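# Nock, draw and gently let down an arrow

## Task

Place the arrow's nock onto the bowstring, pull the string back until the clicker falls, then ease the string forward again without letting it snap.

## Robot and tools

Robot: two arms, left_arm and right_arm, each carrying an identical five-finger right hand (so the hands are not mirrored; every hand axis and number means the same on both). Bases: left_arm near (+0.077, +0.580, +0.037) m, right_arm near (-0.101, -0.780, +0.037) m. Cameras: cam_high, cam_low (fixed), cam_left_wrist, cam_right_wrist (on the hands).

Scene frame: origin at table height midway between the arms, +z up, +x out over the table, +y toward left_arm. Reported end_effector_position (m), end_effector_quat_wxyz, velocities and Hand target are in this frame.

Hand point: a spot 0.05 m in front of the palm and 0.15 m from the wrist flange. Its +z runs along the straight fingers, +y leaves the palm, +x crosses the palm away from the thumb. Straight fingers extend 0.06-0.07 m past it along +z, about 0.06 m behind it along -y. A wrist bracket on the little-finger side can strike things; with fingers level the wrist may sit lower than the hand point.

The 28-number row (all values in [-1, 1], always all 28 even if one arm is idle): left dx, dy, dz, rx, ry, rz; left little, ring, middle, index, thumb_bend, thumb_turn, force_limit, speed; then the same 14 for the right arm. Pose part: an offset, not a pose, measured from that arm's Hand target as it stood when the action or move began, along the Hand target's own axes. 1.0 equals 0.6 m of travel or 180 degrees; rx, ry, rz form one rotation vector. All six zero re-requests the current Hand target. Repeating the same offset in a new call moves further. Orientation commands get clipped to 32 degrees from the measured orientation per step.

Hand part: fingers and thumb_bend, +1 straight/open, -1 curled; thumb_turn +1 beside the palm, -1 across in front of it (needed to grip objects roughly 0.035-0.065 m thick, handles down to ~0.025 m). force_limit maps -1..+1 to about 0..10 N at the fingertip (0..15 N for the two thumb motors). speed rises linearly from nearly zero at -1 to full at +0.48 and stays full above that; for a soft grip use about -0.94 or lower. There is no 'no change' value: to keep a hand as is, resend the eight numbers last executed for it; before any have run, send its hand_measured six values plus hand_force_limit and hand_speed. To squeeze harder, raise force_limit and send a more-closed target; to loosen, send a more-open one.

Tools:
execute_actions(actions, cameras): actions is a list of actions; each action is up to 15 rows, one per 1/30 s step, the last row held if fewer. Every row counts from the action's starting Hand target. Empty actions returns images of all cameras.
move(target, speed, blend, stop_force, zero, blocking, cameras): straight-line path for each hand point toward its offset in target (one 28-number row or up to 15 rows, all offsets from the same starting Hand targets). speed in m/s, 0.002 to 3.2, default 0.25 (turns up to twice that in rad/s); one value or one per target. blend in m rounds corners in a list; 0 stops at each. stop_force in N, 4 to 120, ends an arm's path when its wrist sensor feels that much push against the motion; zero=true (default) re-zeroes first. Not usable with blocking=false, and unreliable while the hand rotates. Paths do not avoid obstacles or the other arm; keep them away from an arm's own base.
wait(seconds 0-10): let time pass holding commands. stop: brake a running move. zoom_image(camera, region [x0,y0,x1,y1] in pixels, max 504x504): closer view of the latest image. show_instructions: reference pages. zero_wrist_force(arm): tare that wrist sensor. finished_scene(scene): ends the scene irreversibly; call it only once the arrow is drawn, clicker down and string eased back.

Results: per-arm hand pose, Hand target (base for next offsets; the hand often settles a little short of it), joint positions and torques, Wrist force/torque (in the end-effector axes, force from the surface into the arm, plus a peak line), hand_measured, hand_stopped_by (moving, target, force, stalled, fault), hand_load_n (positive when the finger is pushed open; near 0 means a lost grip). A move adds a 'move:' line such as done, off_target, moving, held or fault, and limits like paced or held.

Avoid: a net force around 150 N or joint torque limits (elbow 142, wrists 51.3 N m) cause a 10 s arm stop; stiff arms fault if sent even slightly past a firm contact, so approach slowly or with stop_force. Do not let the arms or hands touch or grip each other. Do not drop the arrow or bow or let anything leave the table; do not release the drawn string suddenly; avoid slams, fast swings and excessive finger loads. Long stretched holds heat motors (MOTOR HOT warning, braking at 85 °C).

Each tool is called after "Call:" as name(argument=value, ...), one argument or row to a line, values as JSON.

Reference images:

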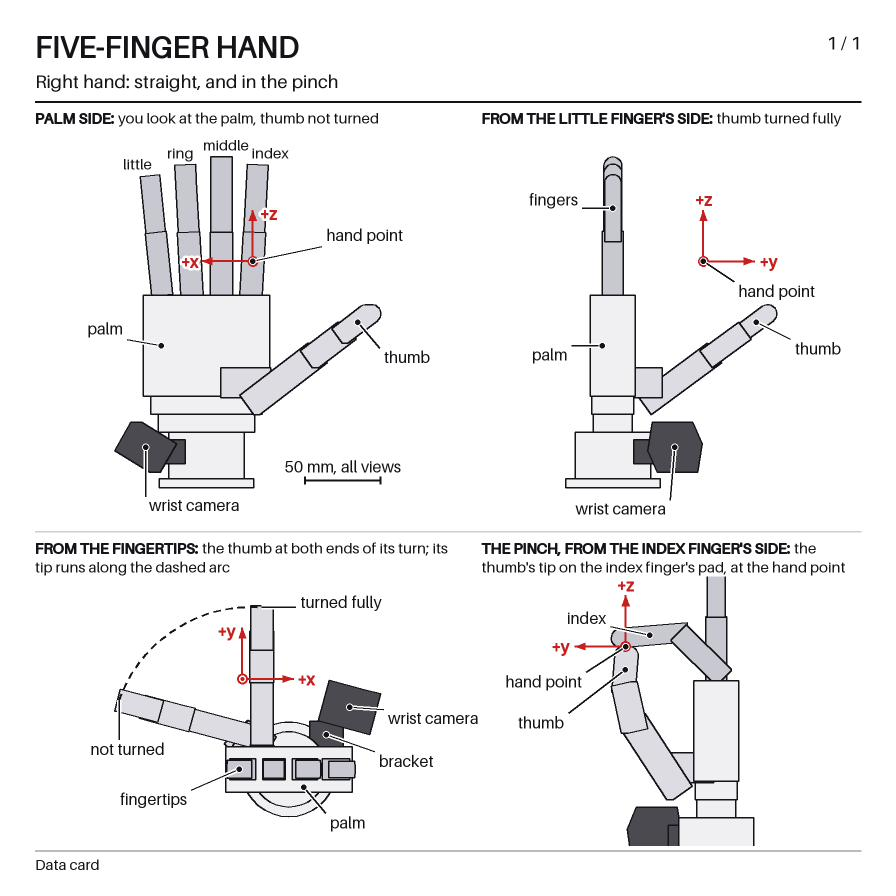

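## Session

Call:
execute_actions(
  actions=[],
)

Call:
zoom_image(
  camera="cam_high",
  region=[350, 100, 590, 300],
)

Scene clock: 0.00 s.
left_arm: end_effector_position=(-0.0465, +1.0511, +0.7168) hand_measured=(+1.000, +1.000, +1.000, +1.000, +1.000, +1.000) hand_load_n=(+0.0, +0.0, +0.0, +0.0, +0.0, +0.0) hand_stopped_by=(target, target, target, target, target, target) hand_force_limit=0.00 hand_speed=-0.80 end_effector_quat_wxyz=(-0.042, +0.758, -0.650, -0.014) | right_arm: end_effector_position=(+0.0117, -1.2802, +0.6672) hand_measured=(+1.000, +1.000, +1.000, +1.000, +1.000, +1.000) hand_load_n=(+0.0, +0.0, +0.0, +0.0, +0.0, +0.0) hand_stopped_by=(target, target, target, target, target, target) hand_force_limit=0.00 hand_speed=-0.80 end_effector_quat_wxyz=(+0.021, +0.702, +0.706, -0.093)
Joint positions: left_arm=[1.328 -1.622 1.33 1.774 1.582 -1.979] | right_arm=[-1.818 -1.64 1.423 1.607 1.632 -1.81]
Joint velocities: within noise
Joint torques (N m): no reading
Wrist force (N): no reading
Wrist torque (N m): no reading
Wrist force, peak (N): no reading
Hand target: left_arm -0.0465, +1.0511, +0.7168; -0.042, +0.758, -0.650, -0.014 | right_arm +0.0117, -1.2802, +0.6672; +0.021, +0.702, +0.706, -0.093
camera_calibration:
cam_left_wrist: T_world_to_cam=[[-0.928672, -0.366886, -0.054437, 0.386154], [-0.33473, 0.765805, 0.549089, -1.20798], [-0.159765, 0.528145, -0.833989, 0.150111], [0, 0, 0, 1]] pos_world=[-0.0217528, 0.987467, 0.809498]
cam_right_wrist: T_world_to_cam=[[0.962161, 0.256592, -0.0916923, 0.375698], [0.253299, -0.718234, 0.648058, -1.35941], [0.10043, -0.646761, -0.756051, -0.214352], [0, 0, 0, 1]] pos_world=[0.00438396, -1.21141, 0.753367]

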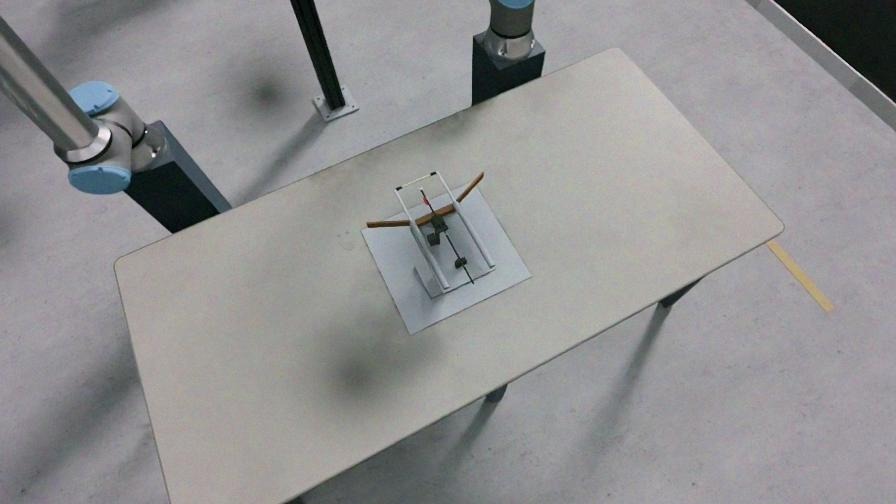

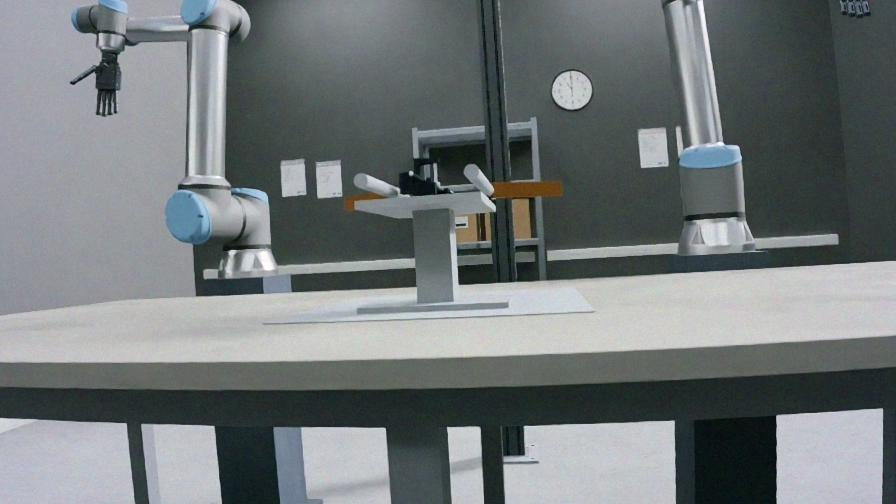

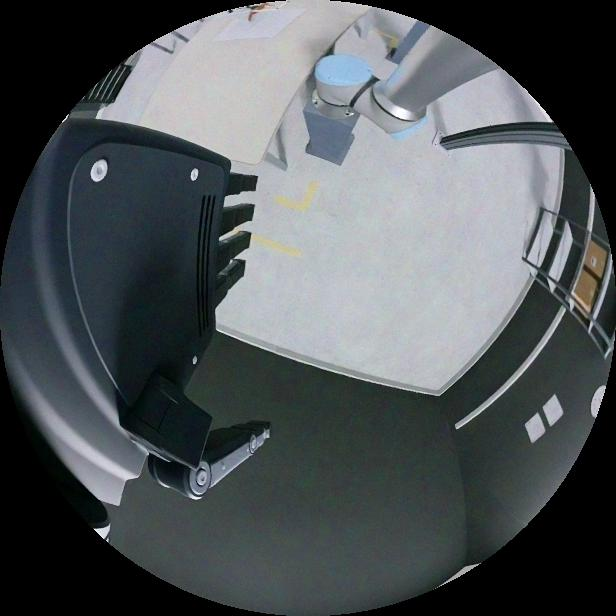

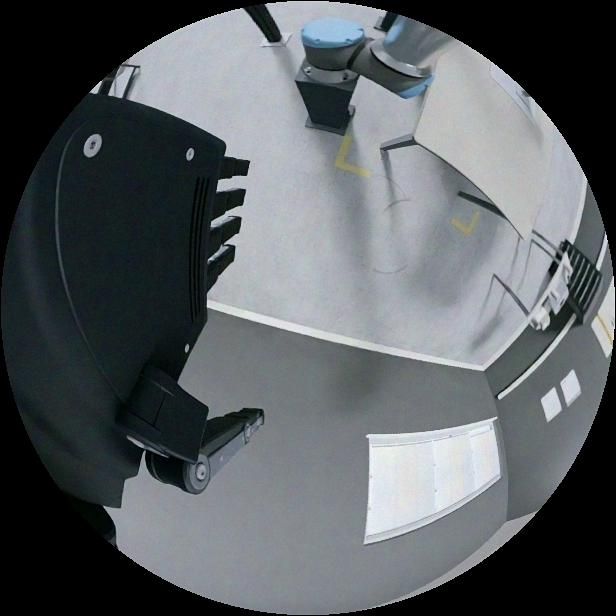

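Scaled by 2.100 from the camera's 896x504 image, which has a finer 1280x720 frame.

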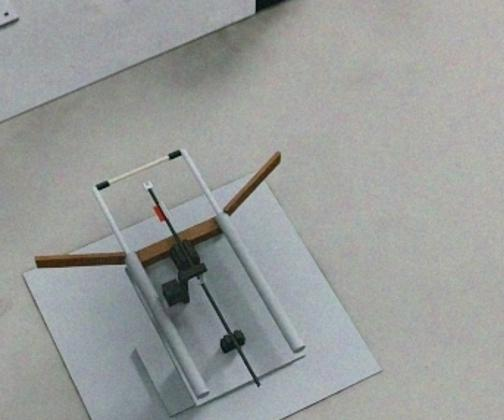

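Call:
zoom_image(
  camera="cam_high",
  region=[385, 160, 485, 240],
)

Call:
zoom_image(
  camera="cam_high",
  region=[410, 180, 440, 210],
)

Scaled by 5.040 from the camera's 896x504 image, which has a finer 1280x720 frame.

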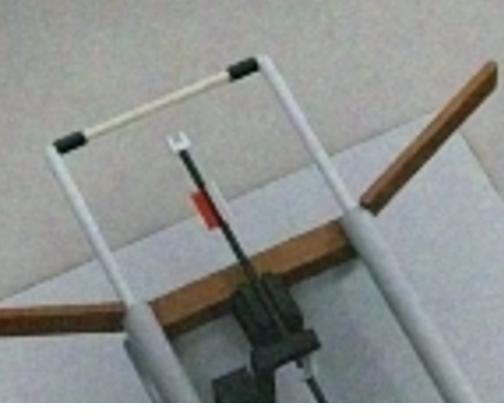

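Scaled by 16.800 from the camera's 896x504 image, which has a finer 1280x720 frame.

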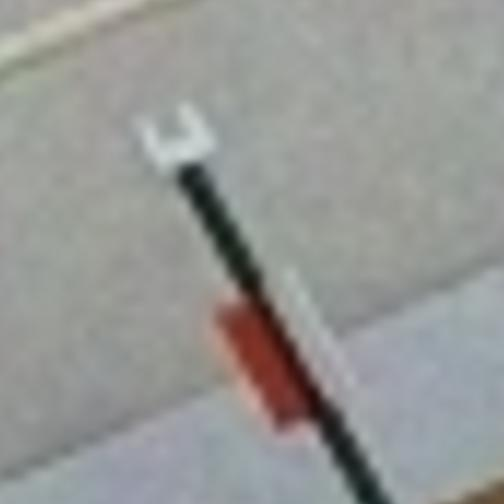

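Call:
move(
  target=[
    [0.2402,-0.7115,0.1258,-0.006,0.013,0.028,1,1,1,1,1,1,0,-0.3,0,0,0,0,0,0,1,1,1,1,1,1,0,-0.8],
    [0.5727,-0.86,0.1908,-0.0131,0.0266,0.0552,1,1,1,1,1,1,0,-0.3,0,0,0,0,0,0,1,1,1,1,1,1,0,-0.8],
  ],
  speed=0.45,
  blend=[0.1,0],
)

Call:
move(
  target=[
    [0.585,-0.1737,0.0833,0.0977,-0.0977,-0.2359,-1,0.1,0.1,0.05,0,-0.8,0,-0.3,0,0,0,0,0,0,1,1,1,1,1,1,0,-0.8],
    [0.9648,-0.1617,0.1667,0.1954,-0.1954,-0.4718,-1,0.1,0.1,0.05,0,-0.8,0,-0.3,0,0,0,0,0,0,1,1,1,1,1,1,0,-0.8],
  ],
  speed=0.45,
  blend=[0.1,0],
)

Scene clock: 71.20 s.
left_arm: end_effector_position=(+0.5197, +0.7998, +0.5999) hand_measured=(+1.000, +1.000, +1.000, +1.000, +1.000, +1.000) hand_load_n=(+0.0, +0.0, +0.0, +0.0, +0.0, +0.0) hand_stopped_by=(target, target, target, target, target, target) hand_force_limit=0.00 hand_speed=-0.30 end_effector_quat_wxyz=(+0.002, +0.700, -0.714, +0.001) | right_arm: end_effector_position=(+0.0117, -1.2802, +0.6672) hand_measured=(+1.000, +1.000, +1.000, +1.000, +1.000, +1.000) hand_load_n=(+0.0, +0.0, +0.0, +0.0, +0.0, +0.0) hand_stopped_by=(target, target, target, target, target, target) hand_force_limit=0.00 hand_speed=-0.80 end_effector_quat_wxyz=(+0.021, +0.702, +0.706, -0.093)
Joint positions: left_arm=[0.041 -1.477 1.409 1.641 1.574 -3.092] | right_arm=[-1.818 -1.64 1.423 1.607 1.632 -1.81]
Joint torques (N m): left_arm=[-19.41 -68.54 -38.93 6.09 -1.8 0.13] | right_arm=[1.05 -29.25 -35.96 3.1 -0.46 -0.33]
Wrist force (N): left_arm=[-0.2 0.2 -0.3] | right_arm=[0.2 0.0 0.1]
Wrist torque (N m): left_arm=[0.05 0.02 -0.14] | right_arm=[-0.01 -0.04 0.01]
Wrist force, peak (N): left_arm=[2.7 -1.3 0.5] | right_arm=[0.6 0.0 0.2]
Hand target: left_arm +0.5197, +0.7998, +0.6000; +0.002, +0.700, -0.714, +0.001 | right_arm +0.0117, -1.2802, +0.6672; +0.021, +0.702, +0.706, -0.093
Off the commanded pose: left_arm 0.000 m, 0 deg | right_arm 0.000 m, 0 deg.
move: done

Scene clock: 73.67 s.
left_arm: end_effector_position=(+0.6047, +0.2186, +0.5019) hand_measured=(-1.000, +0.100, +0.100, +0.050, +0.000, -0.800) hand_load_n=(+0.0, +0.0, +0.0, +0.0, +0.0, +0.0) hand_stopped_by=(target, target, target, target, target, target) hand_force_limit=0.00 hand_speed=-0.30 end_effector_quat_wxyz=(-0.381, +0.925, -0.010, +0.003) | right_arm: end_effector_position=(+0.0117, -1.2802, +0.6672) hand_measured=(+1.000, +1.000, +1.000, +1.000, +1.000, +1.000) hand_load_n=(+0.0, +0.0, +0.0, +0.0, +0.0, +0.0) hand_stopped_by=(target, target, target, target, target, target) hand_force_limit=0.00 hand_speed=-0.80 end_effector_quat_wxyz=(+0.021, +0.702, +0.706, -0.093)
Joint positions: left_arm=[-0.962 -1.124 1.321 2.054 1.152 -5.815] | right_arm=[-1.818 -1.64 1.423 1.607 1.632 -1.81]
Joint torques (N m): left_arm=[14.92 -86.47 -31.07 5.2 -1.28 -3.1] | right_arm=[-1.1 -29.21 -35.63 3.35 -0.54 -0.27]
Wrist force (N): left_arm=[-0.4 -0.3 -0.1] | right_arm=[0.2 -0.2 -0.2]
Wrist torque (N m): left_arm=[0.04 0.06 -0.28] | right_arm=[-0.02 -0.02 0.00]
Wrist force, peak (N): left_arm=[-2.6 0.9 -0.2] | right_arm=[0.2 -0.4 0.1]
Hand target: left_arm +0.6048, +0.2187, +0.5019; -0.381, +0.925, -0.010, +0.003 | right_arm +0.0117, -1.2802, +0.6672; +0.021, +0.702, +0.706, -0.093
Off the commanded pose: left_arm 0.000 m, 0 deg | right_arm 0.000 m, 0 deg.
move: done

Call:
move(
  target=[
    [-0.0006,0.5836,-0.083,0,0,0,-1,0.1,0.1,0.05,0,-0.8,0,-0.3,0,0,0,0,0,0,1,1,1,1,1,1,0,-0.8],
  ],
  speed=0.25,
  cameras=["cam_left_wrist","cam_high"],
)

Scene clock: 111.03 s.
left_arm: end_effector_position=(+0.5981, -0.0649, +0.2906) hand_measured=(-1.000, +0.100, +0.100, +0.050, +0.000, -0.800) hand_load_n=(+0.0, +0.0, +0.0, +0.0, +0.0, +0.0) hand_stopped_by=(target, target, target, target, target, target) hand_force_limit=0.00 hand_speed=-0.30 end_effector_quat_wxyz=(-0.381, +0.925, -0.010, +0.003) | right_arm: end_effector_position=(+0.0117, -1.2802, +0.6672) hand_measured=(+1.000, +1.000, +1.000, +1.000, +1.000, +1.000) hand_load_n=(+0.0, +0.0, +0.0, +0.0, +0.0, +0.0) hand_stopped_by=(target, target, target, target, target, target) hand_force_limit=0.00 hand_speed=-0.80 end_effector_quat_wxyz=(+0.021, +0.702, +0.706, -0.093)
Joint positions: left_arm=[-1.134 -0.658 0.924 2.036 1.264 -5.955] | right_arm=[-1.818 -1.64 1.423 1.607 1.632 -1.81]
Joint torques (N m): left_arm=[15.43 -109.15 -40.87 2.47 -2.65 3.56] | right_arm=[-0.35 -28.29 -36.34 3.2 -0.46 -0.17]
Wrist force (N): left_arm=[-0.5 -0.6 0.0] | right_arm=[0.2 0.0 -0.1]
Wrist torque (N m): left_arm=[-0.04 -0.01 -0.11] | right_arm=[0.00 -0.03 0.01]
Wrist force, peak (N): left_arm=[-0.5 -3.1 0.3] | right_arm=[0.4 -0.4 -0.2]
Hand target: left_arm +0.5982, -0.0649, +0.2906; -0.381, +0.925, -0.010, +0.003 | right_arm +0.0117, -1.2802, +0.6672; +0.021, +0.702, +0.706, -0.093
Off the commanded pose: left_arm 0.000 m, 0 deg | right_arm 0.000 m, 0 deg.
move: done
camera_calibration:
cam_left_wrist: T_world_to_cam=[[0.206978, -0.701065, -0.682398, 0.0337995], [-0.856988, -0.466388, 0.219213, 0.424647], [-0.471945, 0.539435, -0.697336, 0.634838], [0, 0, 0, 1]] pos_world=[0.65653, -0.120708, 0.372672]
Images, in order (width x height): cam_high 896x504, cam_left_wrist 616x616.

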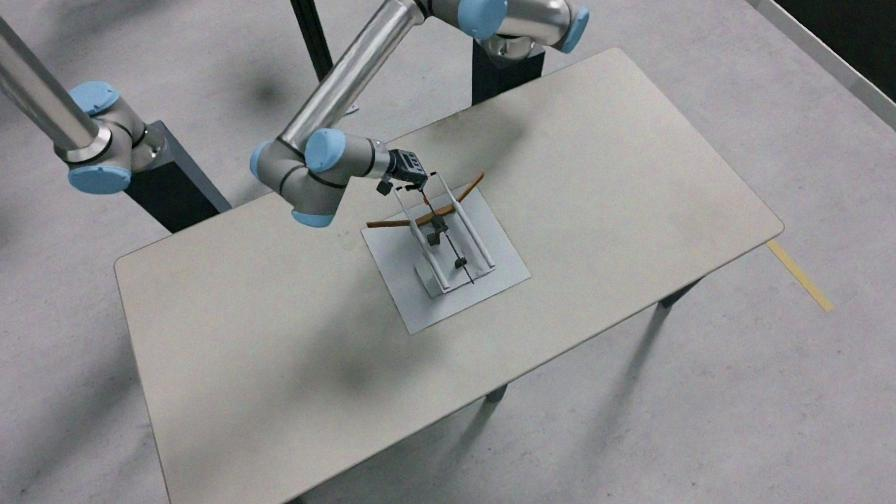

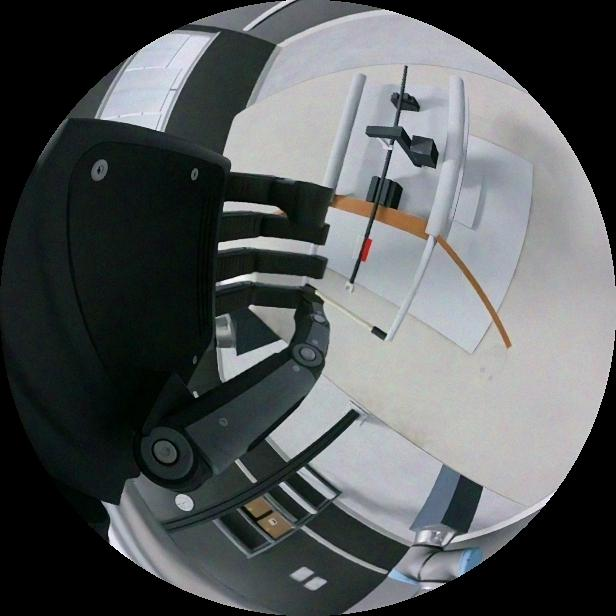

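Call:
zoom_image(
  camera="cam_left_wrist",
  region=[300, 190, 460, 350],
)

Call:
zoom_image(
  camera="cam_high",
  region=[356, 160, 536, 310],
)

Scaled by 3.150 from the camera's 616x616 image, which has a finer 880x880 frame.

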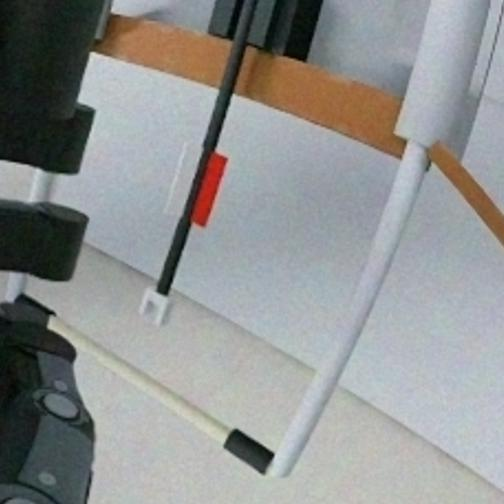

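Scaled by 2.800 from the camera's 896x504 image, which has a finer 1280x720 frame.

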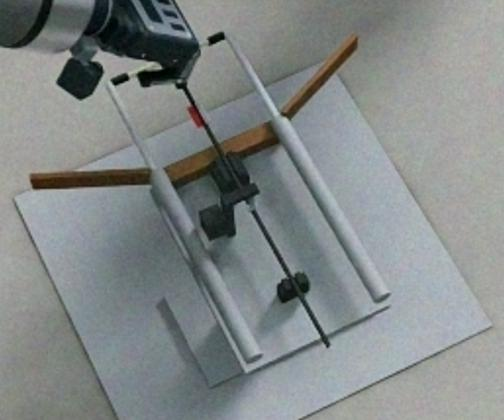

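Call:
move(
  target=[
    [0.0,0.0487,0.1164,0,0,0,-1,0.1,0.1,0.05,0,-0.8,0,-0.3,0,0,0,0,0,0,1,1,1,1,1,1,0,-0.8],
  ],
  speed=0.12,
  cameras=["cam_left_wrist"],
)

Call:
zoom_image(
  camera="cam_left_wrist",
  region=[280, 180, 440, 340],
)

Scene clock: 141.27 s.
left_arm: end_effector_position=(+0.5988, -0.0363, +0.2203) hand_measured=(-1.000, +0.100, +0.100, +0.050, +0.000, -0.800) hand_load_n=(+0.0, +0.0, +0.0, +0.0, +0.0, +0.0) hand_stopped_by=(target, target, target, target, target, target) hand_force_limit=0.00 hand_speed=-0.30 end_effector_quat_wxyz=(-0.381, +0.925, -0.010, +0.003) | right_arm: end_effector_position=(+0.0117, -1.2802, +0.6672) hand_measured=(+1.000, +1.000, +1.000, +1.000, +1.000, +1.000) hand_load_n=(+0.0, +0.0, +0.0, +0.0, +0.0, +0.0) hand_stopped_by=(target, target, target, target, target, target) hand_force_limit=0.00 hand_speed=-0.80 end_effector_quat_wxyz=(+0.021, +0.702, +0.706, -0.093)
Joint positions: left_arm=[-1.121 -0.657 1.051 1.905 1.255 -5.945] | right_arm=[-1.818 -1.64 1.423 1.607 1.632 -1.81]
Joint torques (N m): left_arm=[-18.44 -129.08 -37.07 4.77 -0.01 -0.99] | right_arm=[-1.48 -28.39 -37.65 3.09 -0.44 0.02]
Wrist force (N): left_arm=[0.0 -0.3 0.3] | right_arm=[0.1 0.1 0.1]
Wrist torque (N m): left_arm=[-0.02 -0.08 -0.23] | right_arm=[0.01 -0.01 0.01]
Wrist force, peak (N): left_arm=[-0.5 -1.3 -1.1] | right_arm=[0.1 -0.4 0.4]
Hand target: left_arm +0.5987, -0.0364, +0.2204; -0.381, +0.925, -0.010, +0.003 | right_arm +0.0117, -1.2802, +0.6672; +0.021, +0.702, +0.706, -0.093
Off the commanded pose: left_arm 0.000 m, 0 deg | right_arm 0.000 m, 0 deg.
move: done
camera_calibration:
cam_left_wrist: T_world_to_cam=[[0.206914, -0.700958, -0.682528, 0.00582337], [-0.856913, -0.466484, 0.219299, 0.453913], [-0.472108, 0.539492, -0.697182, 0.570784], [0, 0, 0, 1]] pos_world=[0.65723, -0.0921083, 0.302372]
Images, in order (width x height): cam_left_wrist 616x616.

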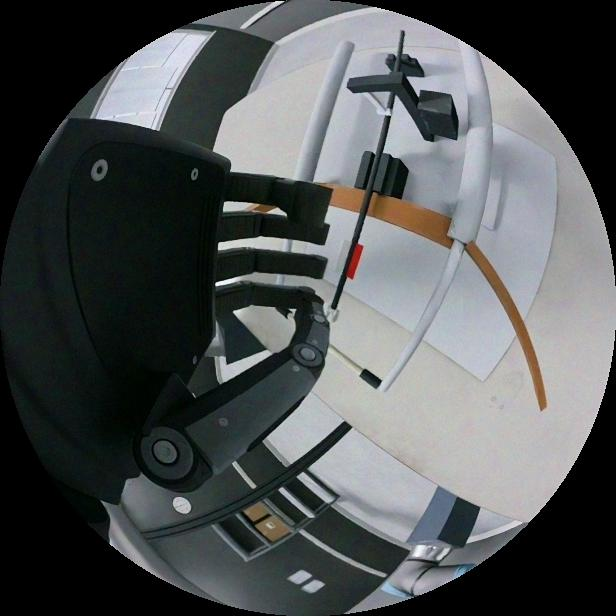

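Scaled by 3.150 from the camera's 616x616 image, which has a finer 880x880 frame.

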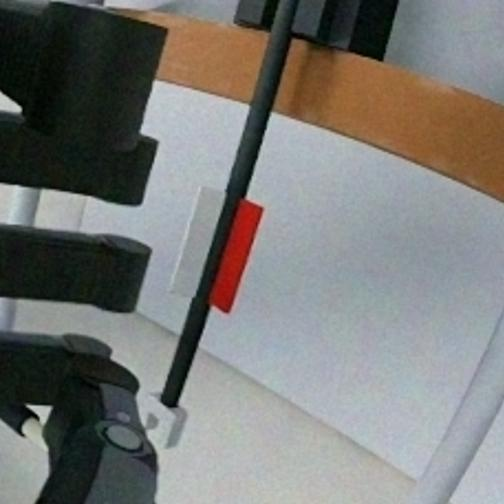

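Call:
move(
  target=[
    [-0.0067,0.0017,0.0678,0,0,0,-1,0.1,0.1,0.05,0,-0.8,0,-0.3,0,0,0,0,0,0,1,1,1,1,1,1,0,-0.8],
  ],
  speed=0.05,
  stop_force=8,
  cameras=["cam_left_wrist","cam_high"],
)

Call:
zoom_image(
  camera="cam_left_wrist",
  region=[260, 200, 420, 360],
)

Scene clock: 166.83 s.
left_arm: end_effector_position=(+0.5951, -0.0084, +0.1908) hand_measured=(-1.000, +0.100, +0.100, +0.050, +0.000, -0.800) hand_load_n=(+0.0, +0.0, +0.0, +0.0, +0.0, +0.0) hand_stopped_by=(target, target, target, target, target, target) hand_force_limit=0.00 hand_speed=-0.30 end_effector_quat_wxyz=(-0.381, +0.925, -0.010, +0.003) | right_arm: end_effector_position=(+0.0117, -1.2802, +0.6672) hand_measured=(+1.000, +1.000, +1.000, +1.000, +1.000, +1.000) hand_load_n=(+0.0, +0.0, +0.0, +0.0, +0.0, +0.0) hand_stopped_by=(target, target, target, target, target, target) hand_force_limit=0.00 hand_speed=-0.80 end_effector_quat_wxyz=(+0.021, +0.702, +0.706, -0.093)
Joint positions: left_arm=[-1.111 -0.676 1.144 1.828 1.249 -5.937] | right_arm=[-1.818 -1.64 1.423 1.607 1.632 -1.81]
Joint torques (N m): left_arm=[-24.59 -98.02 -41.09 6.51 0.5 -1.98] | right_arm=[-0.17 -28.17 -36.08 3.7 -0.33 -0.31]
Wrist force (N): left_arm=[-0.6 -0.3 0.1] | right_arm=[0.2 -0.2 -0.2]
Wrist torque (N m): left_arm=[-0.03 0.05 -0.19] | right_arm=[-0.01 -0.02 0.01]
Wrist force, peak (N): left_arm=[-0.5 -0.4 0.7] | right_arm=[0.5 0.0 -0.4]
Hand target: left_arm +0.5951, -0.0084, +0.1908; -0.381, +0.925, -0.010, +0.003 | right_arm +0.0117, -1.2802, +0.6672; +0.021, +0.702, +0.706, -0.093
Off the commanded pose: left_arm 0.000 m, 0 deg | right_arm 0.000 m, 0 deg.
move: done
camera_calibration:
cam_left_wrist: T_world_to_cam=[[0.206969, -0.701054, -0.682413, 0.00591697], [-0.856947, -0.466435, 0.219272, 0.470344], [-0.472023, 0.539409, -0.697304, 0.533437], [0, 0, 0, 1]] pos_world=[0.65363, -0.0642078, 0.272872]
Images, in order (width x height): cam_high 896x504, cam_left_wrist 616x616.

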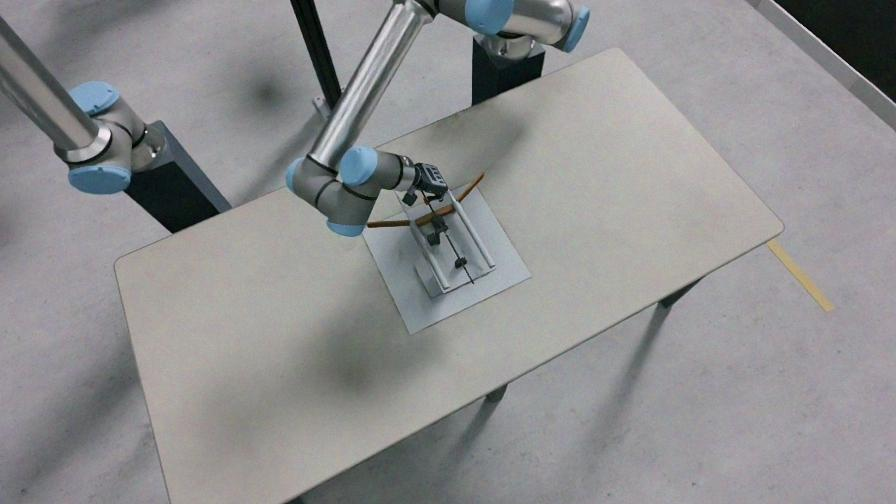

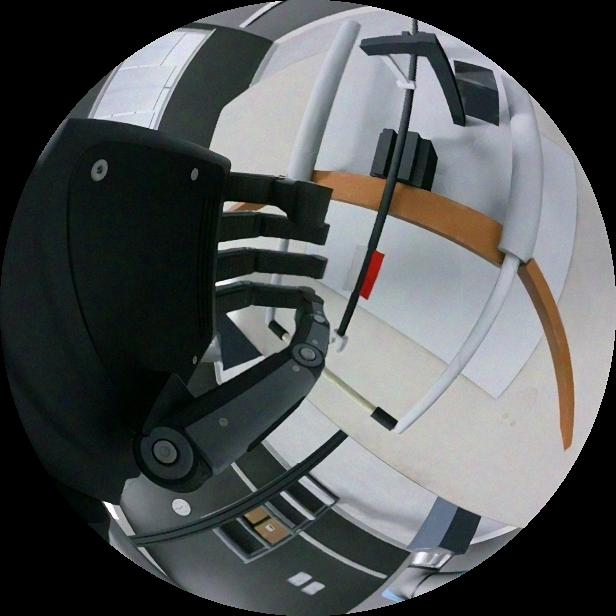

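Scaled by 3.150 from the camera's 616x616 image, which has a finer 880x880 frame.

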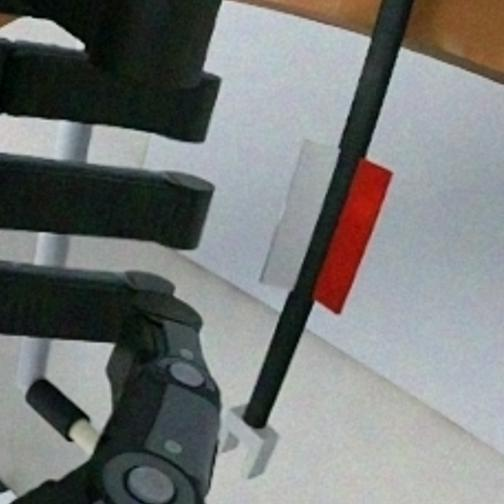

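Call:
move(
  target=[
    [0,-0.05,0,0,0,0,-1,0.25,0.25,0.05,0,-0.8,0,-0.3,0,0,0,0,0,0,1,1,1,1,1,1,0,-0.8],
  ],
  speed=0.08,
  cameras=["cam_left_wrist"],
)

Call:
zoom_image(
  camera="cam_left_wrist",
  region=[300, 200, 460, 360],
)

Scene clock: 212.30 s.
left_arm: end_effector_position=(+0.5957, +0.0131, +0.2120) hand_measured=(-1.000, +0.250, +0.250, +0.050, +0.000, -0.800) hand_load_n=(+0.0, +0.0, +0.0, +0.0, +0.0, -0.5) hand_stopped_by=(target, target, target, target, target, target) hand_force_limit=0.00 hand_speed=-0.30 end_effector_quat_wxyz=(-0.381, +0.925, -0.010, +0.003) end_effector_velocity=(+0.000, -0.002, -0.001) end_effector_angular_velocity=(-0.001, +0.000, +0.000) | right_arm: end_effector_position=(+0.0117, -1.2802, +0.6672) hand_measured=(+1.000, +1.000, +1.000, +1.000, +1.000, +1.000) hand_load_n=(+0.0, +0.0, +0.0, +0.0, +0.0, +0.0) hand_stopped_by=(target, target, target, target, target, target) hand_force_limit=0.00 hand_speed=-0.80 end_effector_quat_wxyz=(+0.021, +0.702, +0.706, -0.093)
Joint positions: left_arm=[-1.1 -0.72 1.186 1.827 1.241 -5.928] | right_arm=[-1.818 -1.64 1.423 1.607 1.632 -1.81]
Joint velocities: left_arm=[-0.001 0.004 -0.005 0 0.001 0] | right_arm=[within noise]
Joint torques (N m): left_arm=[-19.19 -94.43 -39.19 2.48 -0.16 -0.12] | right_arm=[0.08 -27.17 -36.36 3.49 -0.58 -0.52]
Wrist force (N): left_arm=[-0.2 -0.2 0.1] | right_arm=[0.2 0.0 -0.3]
Wrist torque (N m): left_arm=[0.00 -0.01 -0.15] | right_arm=[0.01 -0.02 0.01]
Wrist force, peak (N): left_arm=[-0.4 -1.3 0.2] | right_arm=[0.6 -0.3 0.2]
Hand target: left_arm +0.5956, +0.0129, +0.2119; -0.381, +0.925, -0.010, +0.003 | right_arm +0.0117, -1.2802, +0.6672; +0.021, +0.702, +0.706, -0.093
Off the commanded pose: left_arm 0.000 m, 0 deg | right_arm 0.000 m, 0 deg.
move: done
camera_calibration:
cam_left_wrist: T_world_to_cam=[[0.206969, -0.701054, -0.682413, 0.0353327], [-0.856947, -0.466435, 0.219273, 0.476238], [-0.472023, 0.539409, -0.697304, 0.536906], [0, 0, 0, 1]] pos_world=[0.65423, -0.0427078, 0.294072]
Images, in order (width x height): cam_left_wrist 616x616.

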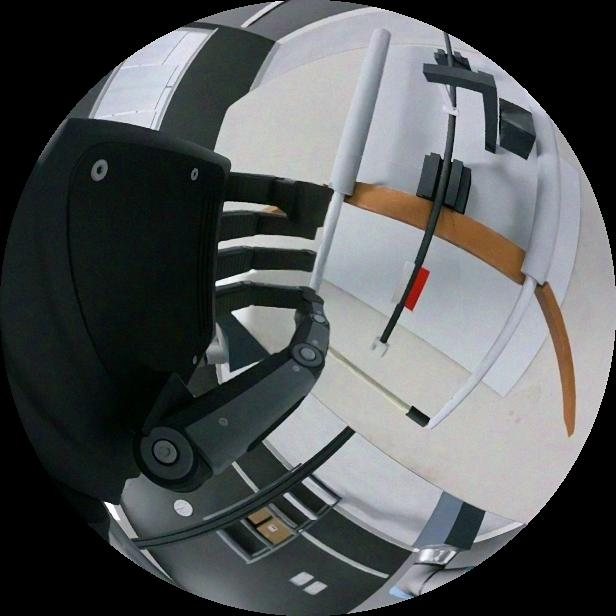

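Scaled by 3.150 from the camera's 616x616 image, which has a finer 880x880 frame.

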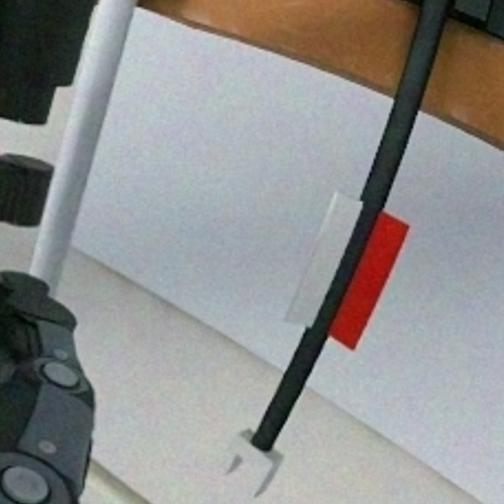

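Call:
move(
  target=[
    [0.0015,0.0475,-0.0083,0,0,0,-1,0.25,0.25,0.05,0,-0.8,0,-0.3,0,0,0,0,0,0,1,1,1,1,1,1,0,-0.8],
    [0.0015,0.0792,-0.0083,0,0,0,-1,0.25,0.25,0.05,0,-0.8,0,-0.3,0,0,0,0,0,0,1,1,1,1,1,1,0,-0.8],
  ],
  speed=[0.08,0.03],
  stop_force=8,
  cameras=["cam_left_wrist"],
)

Call:
zoom_image(
  camera="cam_left_wrist",
  region=[240, 200, 400, 360],
)

Scene clock: 233.63 s.
left_arm: end_effector_position=(+0.5957, -0.0244, +0.1820) hand_measured=(-1.000, +0.250, +0.250, +0.050, +0.000, -0.800) hand_load_n=(+0.0, +0.0, +0.0, +0.0, +0.0, +0.0) hand_stopped_by=(target, target, target, target, target, target) hand_force_limit=0.00 hand_speed=-0.30 end_effector_quat_wxyz=(-0.381, +0.925, -0.010, +0.003) | right_arm: end_effector_position=(+0.0117, -1.2802, +0.6672) hand_measured=(+1.000, +1.000, +1.000, +1.000, +1.000, +1.000) hand_load_n=(+0.0, +0.0, +0.0, +0.0, +0.0, +0.0) hand_stopped_by=(target, target, target, target, target, target) hand_force_limit=0.00 hand_speed=-0.80 end_effector_quat_wxyz=(+0.021, +0.702, +0.706, -0.093)
Joint positions: left_arm=[-1.118 -0.647 1.106 1.84 1.253 -5.943] | right_arm=[-1.818 -1.64 1.423 1.607 1.632 -1.81]
Joint torques (N m): left_arm=[16.74 -130.25 -25.22 3.04 -0.91 2.87] | right_arm=[0.86 -28.43 -36.72 3.42 -0.54 -0.42]
Wrist force (N): left_arm=[-0.4 -0.4 -0.2] | right_arm=[0.2 -0.1 -0.2]
Wrist torque (N m): left_arm=[-0.03 0.03 -0.02] | right_arm=[0.01 -0.02 0.01]
Wrist force, peak (N): left_arm=[-0.1 -1.7 0.4] | right_arm=[0.6 -0.3 -0.3]
Hand target: left_arm +0.5957, -0.0243, +0.1820; -0.381, +0.925, -0.010, +0.003 | right_arm +0.0117, -1.2802, +0.6672; +0.021, +0.702, +0.706, -0.093
Off the commanded pose: left_arm 0.000 m, 0 deg | right_arm 0.000 m, 0 deg.
move: done
camera_calibration:
cam_left_wrist: T_world_to_cam=[[0.206969, -0.701054, -0.682413, -0.0113385], [-0.856947, -0.466435, 0.219272, 0.465286], [-0.472023, 0.539409, -0.697304, 0.536113], [0, 0, 0, 1]] pos_world=[0.65413, -0.0801078, 0.264072]
Images, in order (width x height): cam_left_wrist 616x616.

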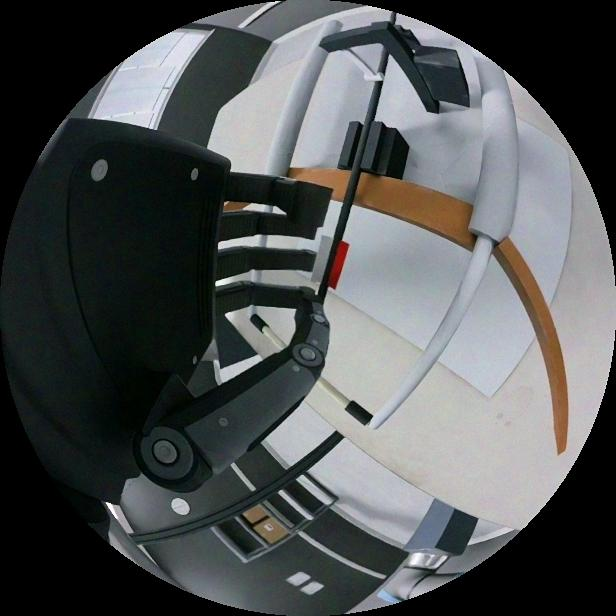

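Scaled by 3.150 from the camera's 616x616 image, which has a finer 880x880 frame.

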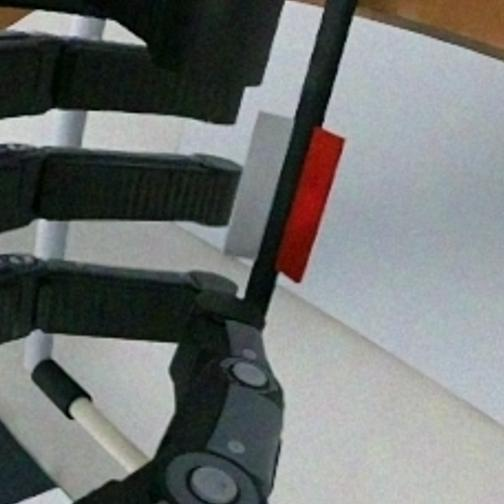

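Call:
move(
  target=[
    [0,0,0,0.01667,0,0,-1,0.25,0.25,0.05,0,-0.8,0,-0.85,0,0,0,0,0,0,1,1,1,1,1,1,0,-0.8],
    [0,0,0,0.01667,0,0,-1,0.25,0.25,-0.6,0,-0.8,0,-0.85,0,0,0,0,0,0,1,1,1,1,1,1,0,-0.8],
  ],
  speed=0.08,
  cameras=["cam_left_wrist"],
)

Call:
zoom_image(
  camera="cam_left_wrist",
  region=[240, 200, 400, 360],
)

Scene clock: 248.87 s.
left_arm: end_effector_position=(+0.5957, -0.0244, +0.1820) hand_measured=(-1.000, +0.250, +0.250, -0.142, +0.000, -0.800) hand_load_n=(+0.0, +0.0, +0.0, +7.0, +0.0, +0.0) hand_stopped_by=(target, target, target, force, target, target) hand_force_limit=0.00 hand_speed=-0.85 end_effector_quat_wxyz=(-0.405, +0.914, -0.010, +0.003) | right_arm: end_effector_position=(+0.0117, -1.2802, +0.6672) hand_measured=(+1.000, +1.000, +1.000, +1.000, +1.000, +1.000) hand_load_n=(+0.0, +0.0, +0.0, +0.0, +0.0, +0.0) hand_stopped_by=(target, target, target, target, target, target) hand_force_limit=0.00 hand_speed=-0.80 end_effector_quat_wxyz=(+0.021, +0.702, +0.706, -0.093)
Joint positions: left_arm=[-1.124 -0.628 1.093 1.887 1.24 -5.964] | right_arm=[-1.818 -1.64 1.423 1.607 1.632 -1.81]
Joint torques (N m): left_arm=[14.29 -131.96 -28.74 1.52 1.5 3.29] | right_arm=[0.86 -31.52 -36.05 3.51 -0.27 -0.85]
Wrist force (N): left_arm=[-0.9 -4.0 4.5] | right_arm=[0.1 -0.2 -0.3]
Wrist torque (N m): left_arm=[0.04 0.04 -0.08] | right_arm=[-0.01 -0.02 0.00]
Wrist force, peak (N): left_arm=[-1.3 -4.3 5.1] | right_arm=[0.4 0.1 -0.4]
Hand target: left_arm +0.5957, -0.0243, +0.1820; -0.405, +0.914, -0.010, +0.003 | right_arm +0.0117, -1.2802, +0.6672; +0.021, +0.702, +0.706, -0.093
Off the commanded pose: left_arm 0.000 m, 0 deg | right_arm 0.000 m, 0 deg.
move: done
camera_calibration:
cam_left_wrist: T_world_to_cam=[[0.207609, -0.66438, -0.717982, -0.00435821], [-0.857243, -0.477121, 0.193624, 0.469871], [-0.471204, 0.575287, -0.66859, 0.531252], [0, 0, 0, 1]] pos_world=[0.654026, -0.0843323, 0.261082]
Images, in order (width x height): cam_left_wrist 616x616.

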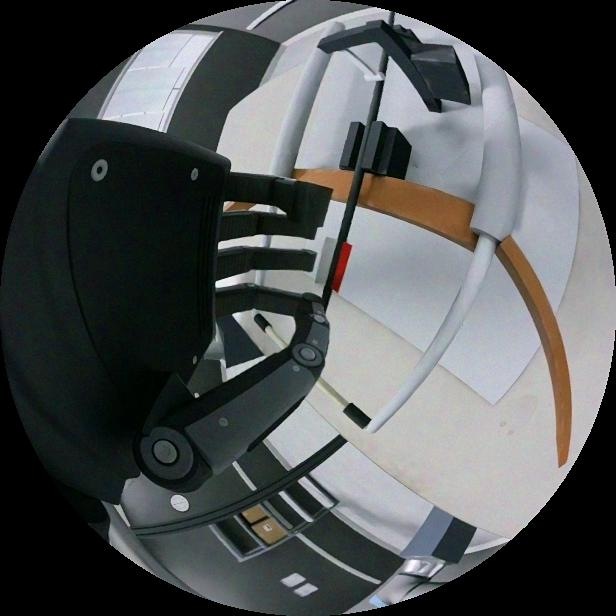

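Scaled by 3.150 from the camera's 616x616 image, which has a finer 880x880 frame.

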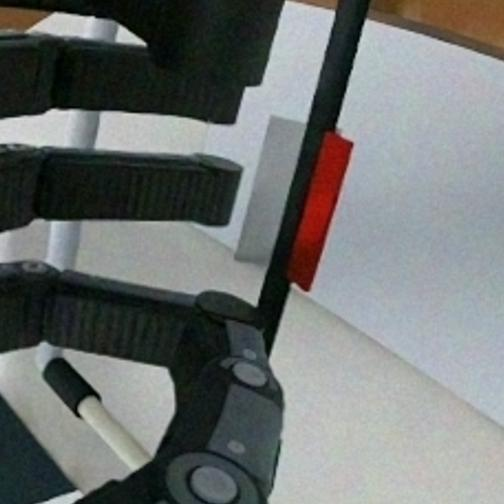

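Call:
move(
  target=[
    [0,-0.0013,0.0026,-0.2,0,0,-1,0.25,0.25,-0.6,0,-0.8,0,-0.85,0,0,0,0,0,0,1,1,1,1,1,1,0,-0.8],
  ],
  speed=0.15,
  cameras=["cam_left_wrist"],
)

Call:
zoom_image(
  camera="cam_left_wrist",
  region=[240, 200, 400, 360],
)

Scene clock: 258.93 s.
left_arm: end_effector_position=(+0.5958, -0.0225, +0.1816) hand_measured=(-1.000, +0.250, +0.250, -0.132, +0.000, -0.800) hand_load_n=(+0.0, +0.0, +0.0, +0.0, +0.0, +0.0) hand_stopped_by=(target, target, target, force, target, target) hand_force_limit=0.00 hand_speed=-0.85 end_effector_quat_wxyz=(-0.103, +0.995, -0.010, +0.000) | right_arm: end_effector_position=(+0.0117, -1.2802, +0.6672) hand_measured=(+1.000, +1.000, +1.000, +1.000, +1.000, +1.000) hand_load_n=(+0.0, +0.0, +0.0, +0.0, +0.0, +0.0) hand_stopped_by=(target, target, target, target, target, target) hand_force_limit=0.00 hand_speed=-0.80 end_effector_quat_wxyz=(+0.021, +0.702, +0.706, -0.093)
Joint positions: left_arm=[-1.032 -0.864 1.316 1.296 1.466 -5.745] | right_arm=[-1.818 -1.64 1.423 1.607 1.632 -1.81]
Joint torques (N m): left_arm=[-20.09 -85.36 -38.83 3.38 -1.66 -2.95] | right_arm=[0.28 -30.17 -37.73 3.35 -0.65 -0.78]
Wrist force (N): left_arm=[-0.5 -0.2 0.0] | right_arm=[0.4 -0.2 -0.2]
Wrist torque (N m): left_arm=[-0.01 0.04 -0.14] | right_arm=[-0.02 -0.05 0.02]
Wrist force, peak (N): left_arm=[-0.6 -31.4 14.9] | right_arm=[0.5 -0.3 -0.3]
Hand target: left_arm +0.5957, -0.0227, +0.1815; -0.103, +0.995, -0.010, +0.000 | right_arm +0.0117, -1.2802, +0.6672; +0.021, +0.702, +0.706, -0.093
Off the commanded pose: left_arm 0.000 m, 0 deg | right_arm 0.000 m, 0 deg.
move: done
camera_calibration:
cam_left_wrist: T_world_to_cam=[[0.202919, -0.959993, -0.192967, -0.102732], [-0.852459, -0.270157, 0.44758, 0.426574], [-0.481806, 0.0736738, -0.873176, 0.562202], [0, 0, 0, 1]] pos_world=[0.655355, -0.0247994, 0.280151]
Images, in order (width x height): cam_left_wrist 616x616.

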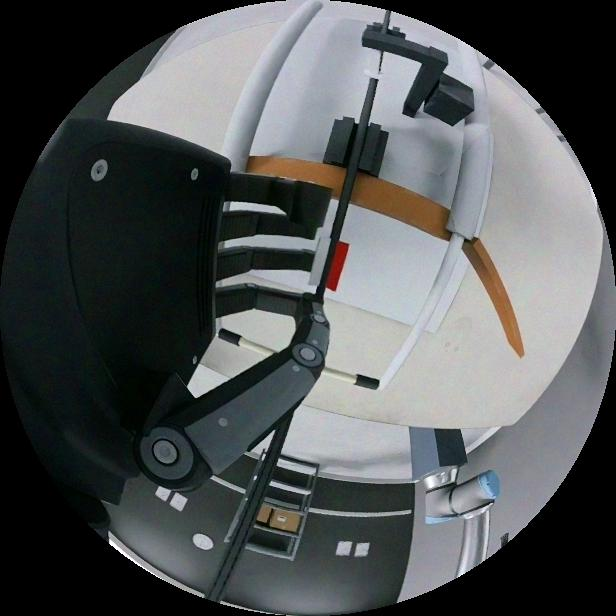

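Scaled by 3.150 from the camera's 616x616 image, which has a finer 880x880 frame.

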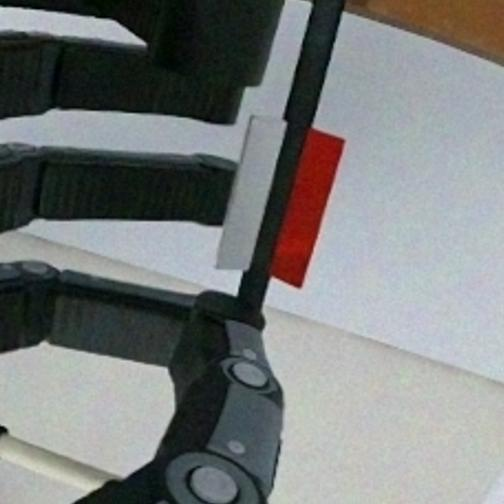

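Call:
move(
  target=[
    [0,0,0,0,0,0,-1,0.25,0.25,0.05,0,-0.8,0,-0.3,0,0,0,0,0,0,1,1,1,1,1,1,0,-0.8],
  ],
  speed=0.1,
  cameras=["cam_left_wrist","cam_high"],
)

Call:
zoom_image(
  camera="cam_left_wrist",
  region=[250, 210, 370, 330],
)

Call:
zoom_image(
  camera="cam_high",
  region=[376, 170, 516, 300],
)

Scene clock: 288.03 s.
left_arm: end_effector_position=(+0.5957, -0.0227, +0.1815) hand_measured=(-1.000, +0.250, +0.250, +0.050, +0.000, -0.800) hand_load_n=(+0.0, +0.0, +0.0, +0.5, +0.0, +0.0) hand_stopped_by=(target, target, target, target, target, target) hand_force_limit=0.00 hand_speed=-0.30 end_effector_quat_wxyz=(-0.103, +0.995, -0.010, +0.000) | right_arm: end_effector_position=(+0.0117, -1.2802, +0.6672) hand_measured=(+1.000, +1.000, +1.000, +1.000, +1.000, +1.000) hand_load_n=(+0.0, +0.0, +0.0, +0.0, +0.0, +0.0) hand_stopped_by=(target, target, target, target, target, target) hand_force_limit=0.00 hand_speed=-0.80 end_effector_quat_wxyz=(+0.021, +0.702, +0.706, -0.093)
Joint positions: left_arm=[-1.032 -0.864 1.316 1.296 1.466 -5.745] | right_arm=[-1.818 -1.64 1.423 1.607 1.632 -1.81]
Joint torques (N m): left_arm=[-20.72 -85.15 -39.26 2.86 0.06 -3.24] | right_arm=[3.18 -29.9 -37.57 3.48 -0.62 -1.14]
Wrist force (N): left_arm=[-0.2 -0.4 0.0] | right_arm=[0.3 -0.1 -0.2]
Wrist torque (N m): left_arm=[-0.05 0.01 -0.13] | right_arm=[0.00 -0.05 0.02]
Wrist force, peak (N): left_arm=[-0.7 -0.4 -0.3] | right_arm=[0.2 -0.4 -0.5]
Hand target: left_arm +0.5957, -0.0227, +0.1815; -0.103, +0.995, -0.010, +0.000 | right_arm +0.0117, -1.2802, +0.6672; +0.021, +0.702, +0.706, -0.093
Off the commanded pose: left_arm 0.000 m, 0 deg | right_arm 0.000 m, 0 deg.
move: done
camera_calibration:
cam_left_wrist: T_world_to_cam=[[0.202819, -0.960025, -0.192916, -0.102797], [-0.852483, -0.270045, 0.447604, 0.426604], [-0.481807, 0.0736746, -0.873175, 0.562123], [0, 0, 0, 1]] pos_world=[0.655356, -0.0248995, 0.280051]
Images, in order (width x height): cam_high 896x504, cam_left_wrist 616x616.

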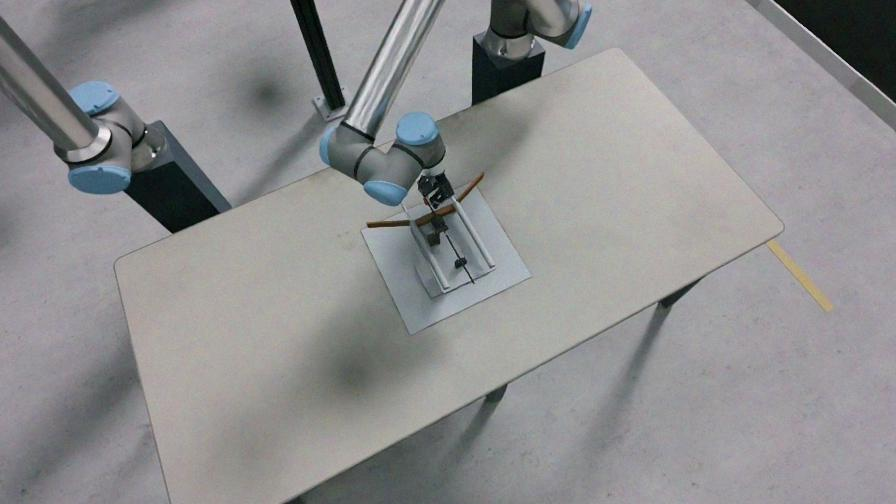

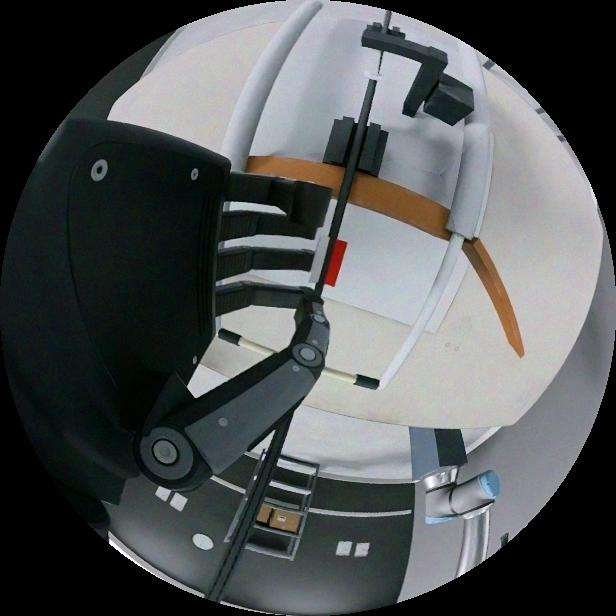

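Scaled by 4.200 from the camera's 616x616 image, which has a finer 880x880 frame.

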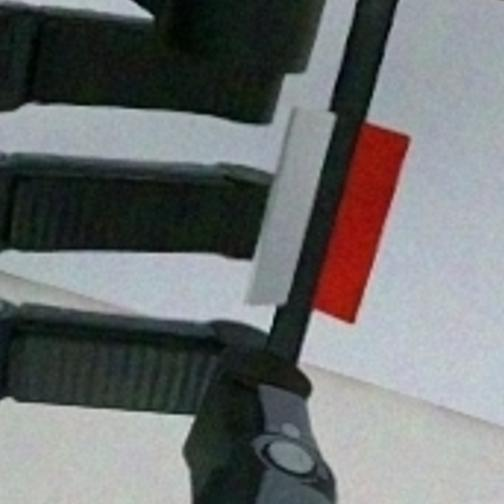

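Scaled by 3.600 from the camera's 896x504 image, which has a finer 1280x720 frame.

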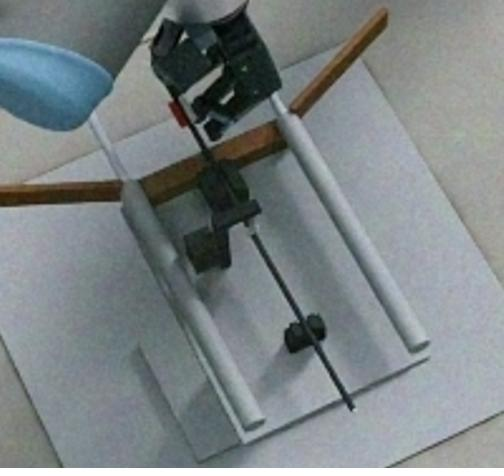

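Call:
move(
  target=[
    [0.0017,0.0035,0.0015,0.2,0,0,-1,0.15,0.15,0.05,0,-0.8,0,-0.3,0,0,0,0,0,0,1,1,1,1,1,1,0,-0.8],
  ],
  speed=0.15,
  cameras=["cam_left_wrist"],
)

Call:
zoom_image(
  camera="cam_left_wrist",
  region=[250, 210, 370, 330],
)

Scene clock: 337.73 s.
left_arm: end_effector_position=(+0.5966, -0.0247, +0.1801) hand_measured=(-1.000, +0.150, +0.150, +0.050, +0.000, -0.800) hand_load_n=(+0.0, +0.0, +0.0, +0.0, +0.0, +0.0) hand_stopped_by=(target, target, target, target, target, target) hand_force_limit=0.00 hand_speed=-0.30 end_effector_quat_wxyz=(-0.405, +0.914, -0.010, +0.003) | right_arm: end_effector_position=(+0.0117, -1.2802, +0.6672) hand_measured=(+1.000, +1.000, +1.000, +1.000, +1.000, +1.000) hand_load_n=(+0.0, +0.0, +0.0, +0.0, +0.0, +0.0) hand_stopped_by=(target, target, target, target, target, target) hand_force_limit=0.00 hand_speed=-0.80 end_effector_quat_wxyz=(+0.021, +0.702, +0.706, -0.093)
Joint positions: left_arm=[-1.123 -0.625 1.091 1.886 1.24 -5.963] | right_arm=[-1.818 -1.64 1.423 1.607 1.632 -1.81]
Joint torques (N m): left_arm=[18.75 -127.49 -25.54 4.59 1.48 3.86] | right_arm=[1.04 -29.33 -37.54 3.81 -0.49 -0.98]
Wrist force (N): left_arm=[-0.5 -0.3 -0.3] | right_arm=[0.2 0.0 -0.2]
Wrist torque (N m): left_arm=[0.02 0.05 -0.15] | right_arm=[0.02 -0.04 0.02]
Wrist force, peak (N): left_arm=[-1.0 -1.0 0.1] | right_arm=[0.5 0.1 -0.5]
Hand target: left_arm +0.5967, -0.0246, +0.1802; -0.405, +0.914, -0.010, +0.003 | right_arm +0.0117, -1.2802, +0.6672; +0.021, +0.702, +0.706, -0.093
Off the commanded pose: left_arm 0.000 m, 0 deg | right_arm 0.000 m, 0 deg.
move: done
camera_calibration:
cam_left_wrist: T_world_to_cam=[[0.207616, -0.664525, -0.717845, -0.0062273], [-0.857329, -0.476979, 0.193592, 0.470896], [-0.471044, 0.575236, -0.668745, 0.530567], [0, 0, 0, 1]] pos_world=[0.654926, -0.0847318, 0.259182]
Images, in order (width x height): cam_left_wrist 616x616.

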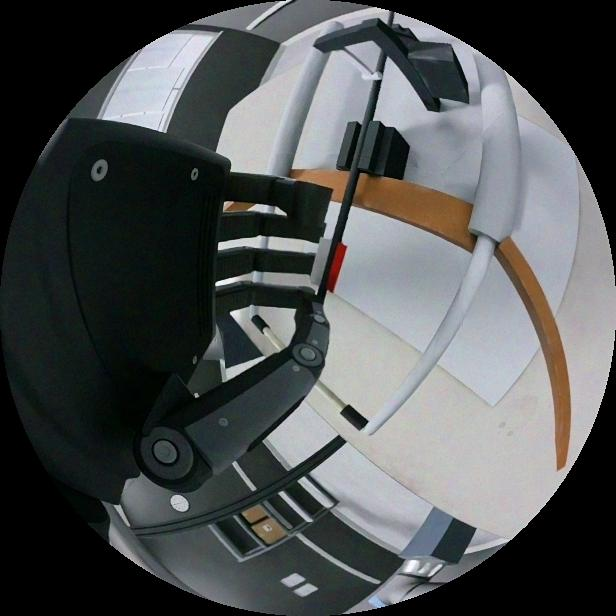

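Scaled by 4.200 from the camera's 616x616 image, which has a finer 880x880 frame.

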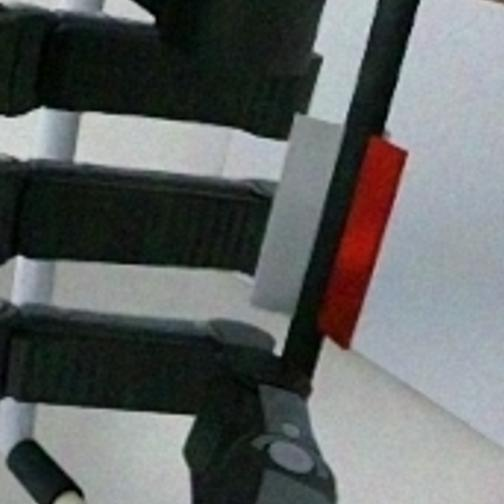

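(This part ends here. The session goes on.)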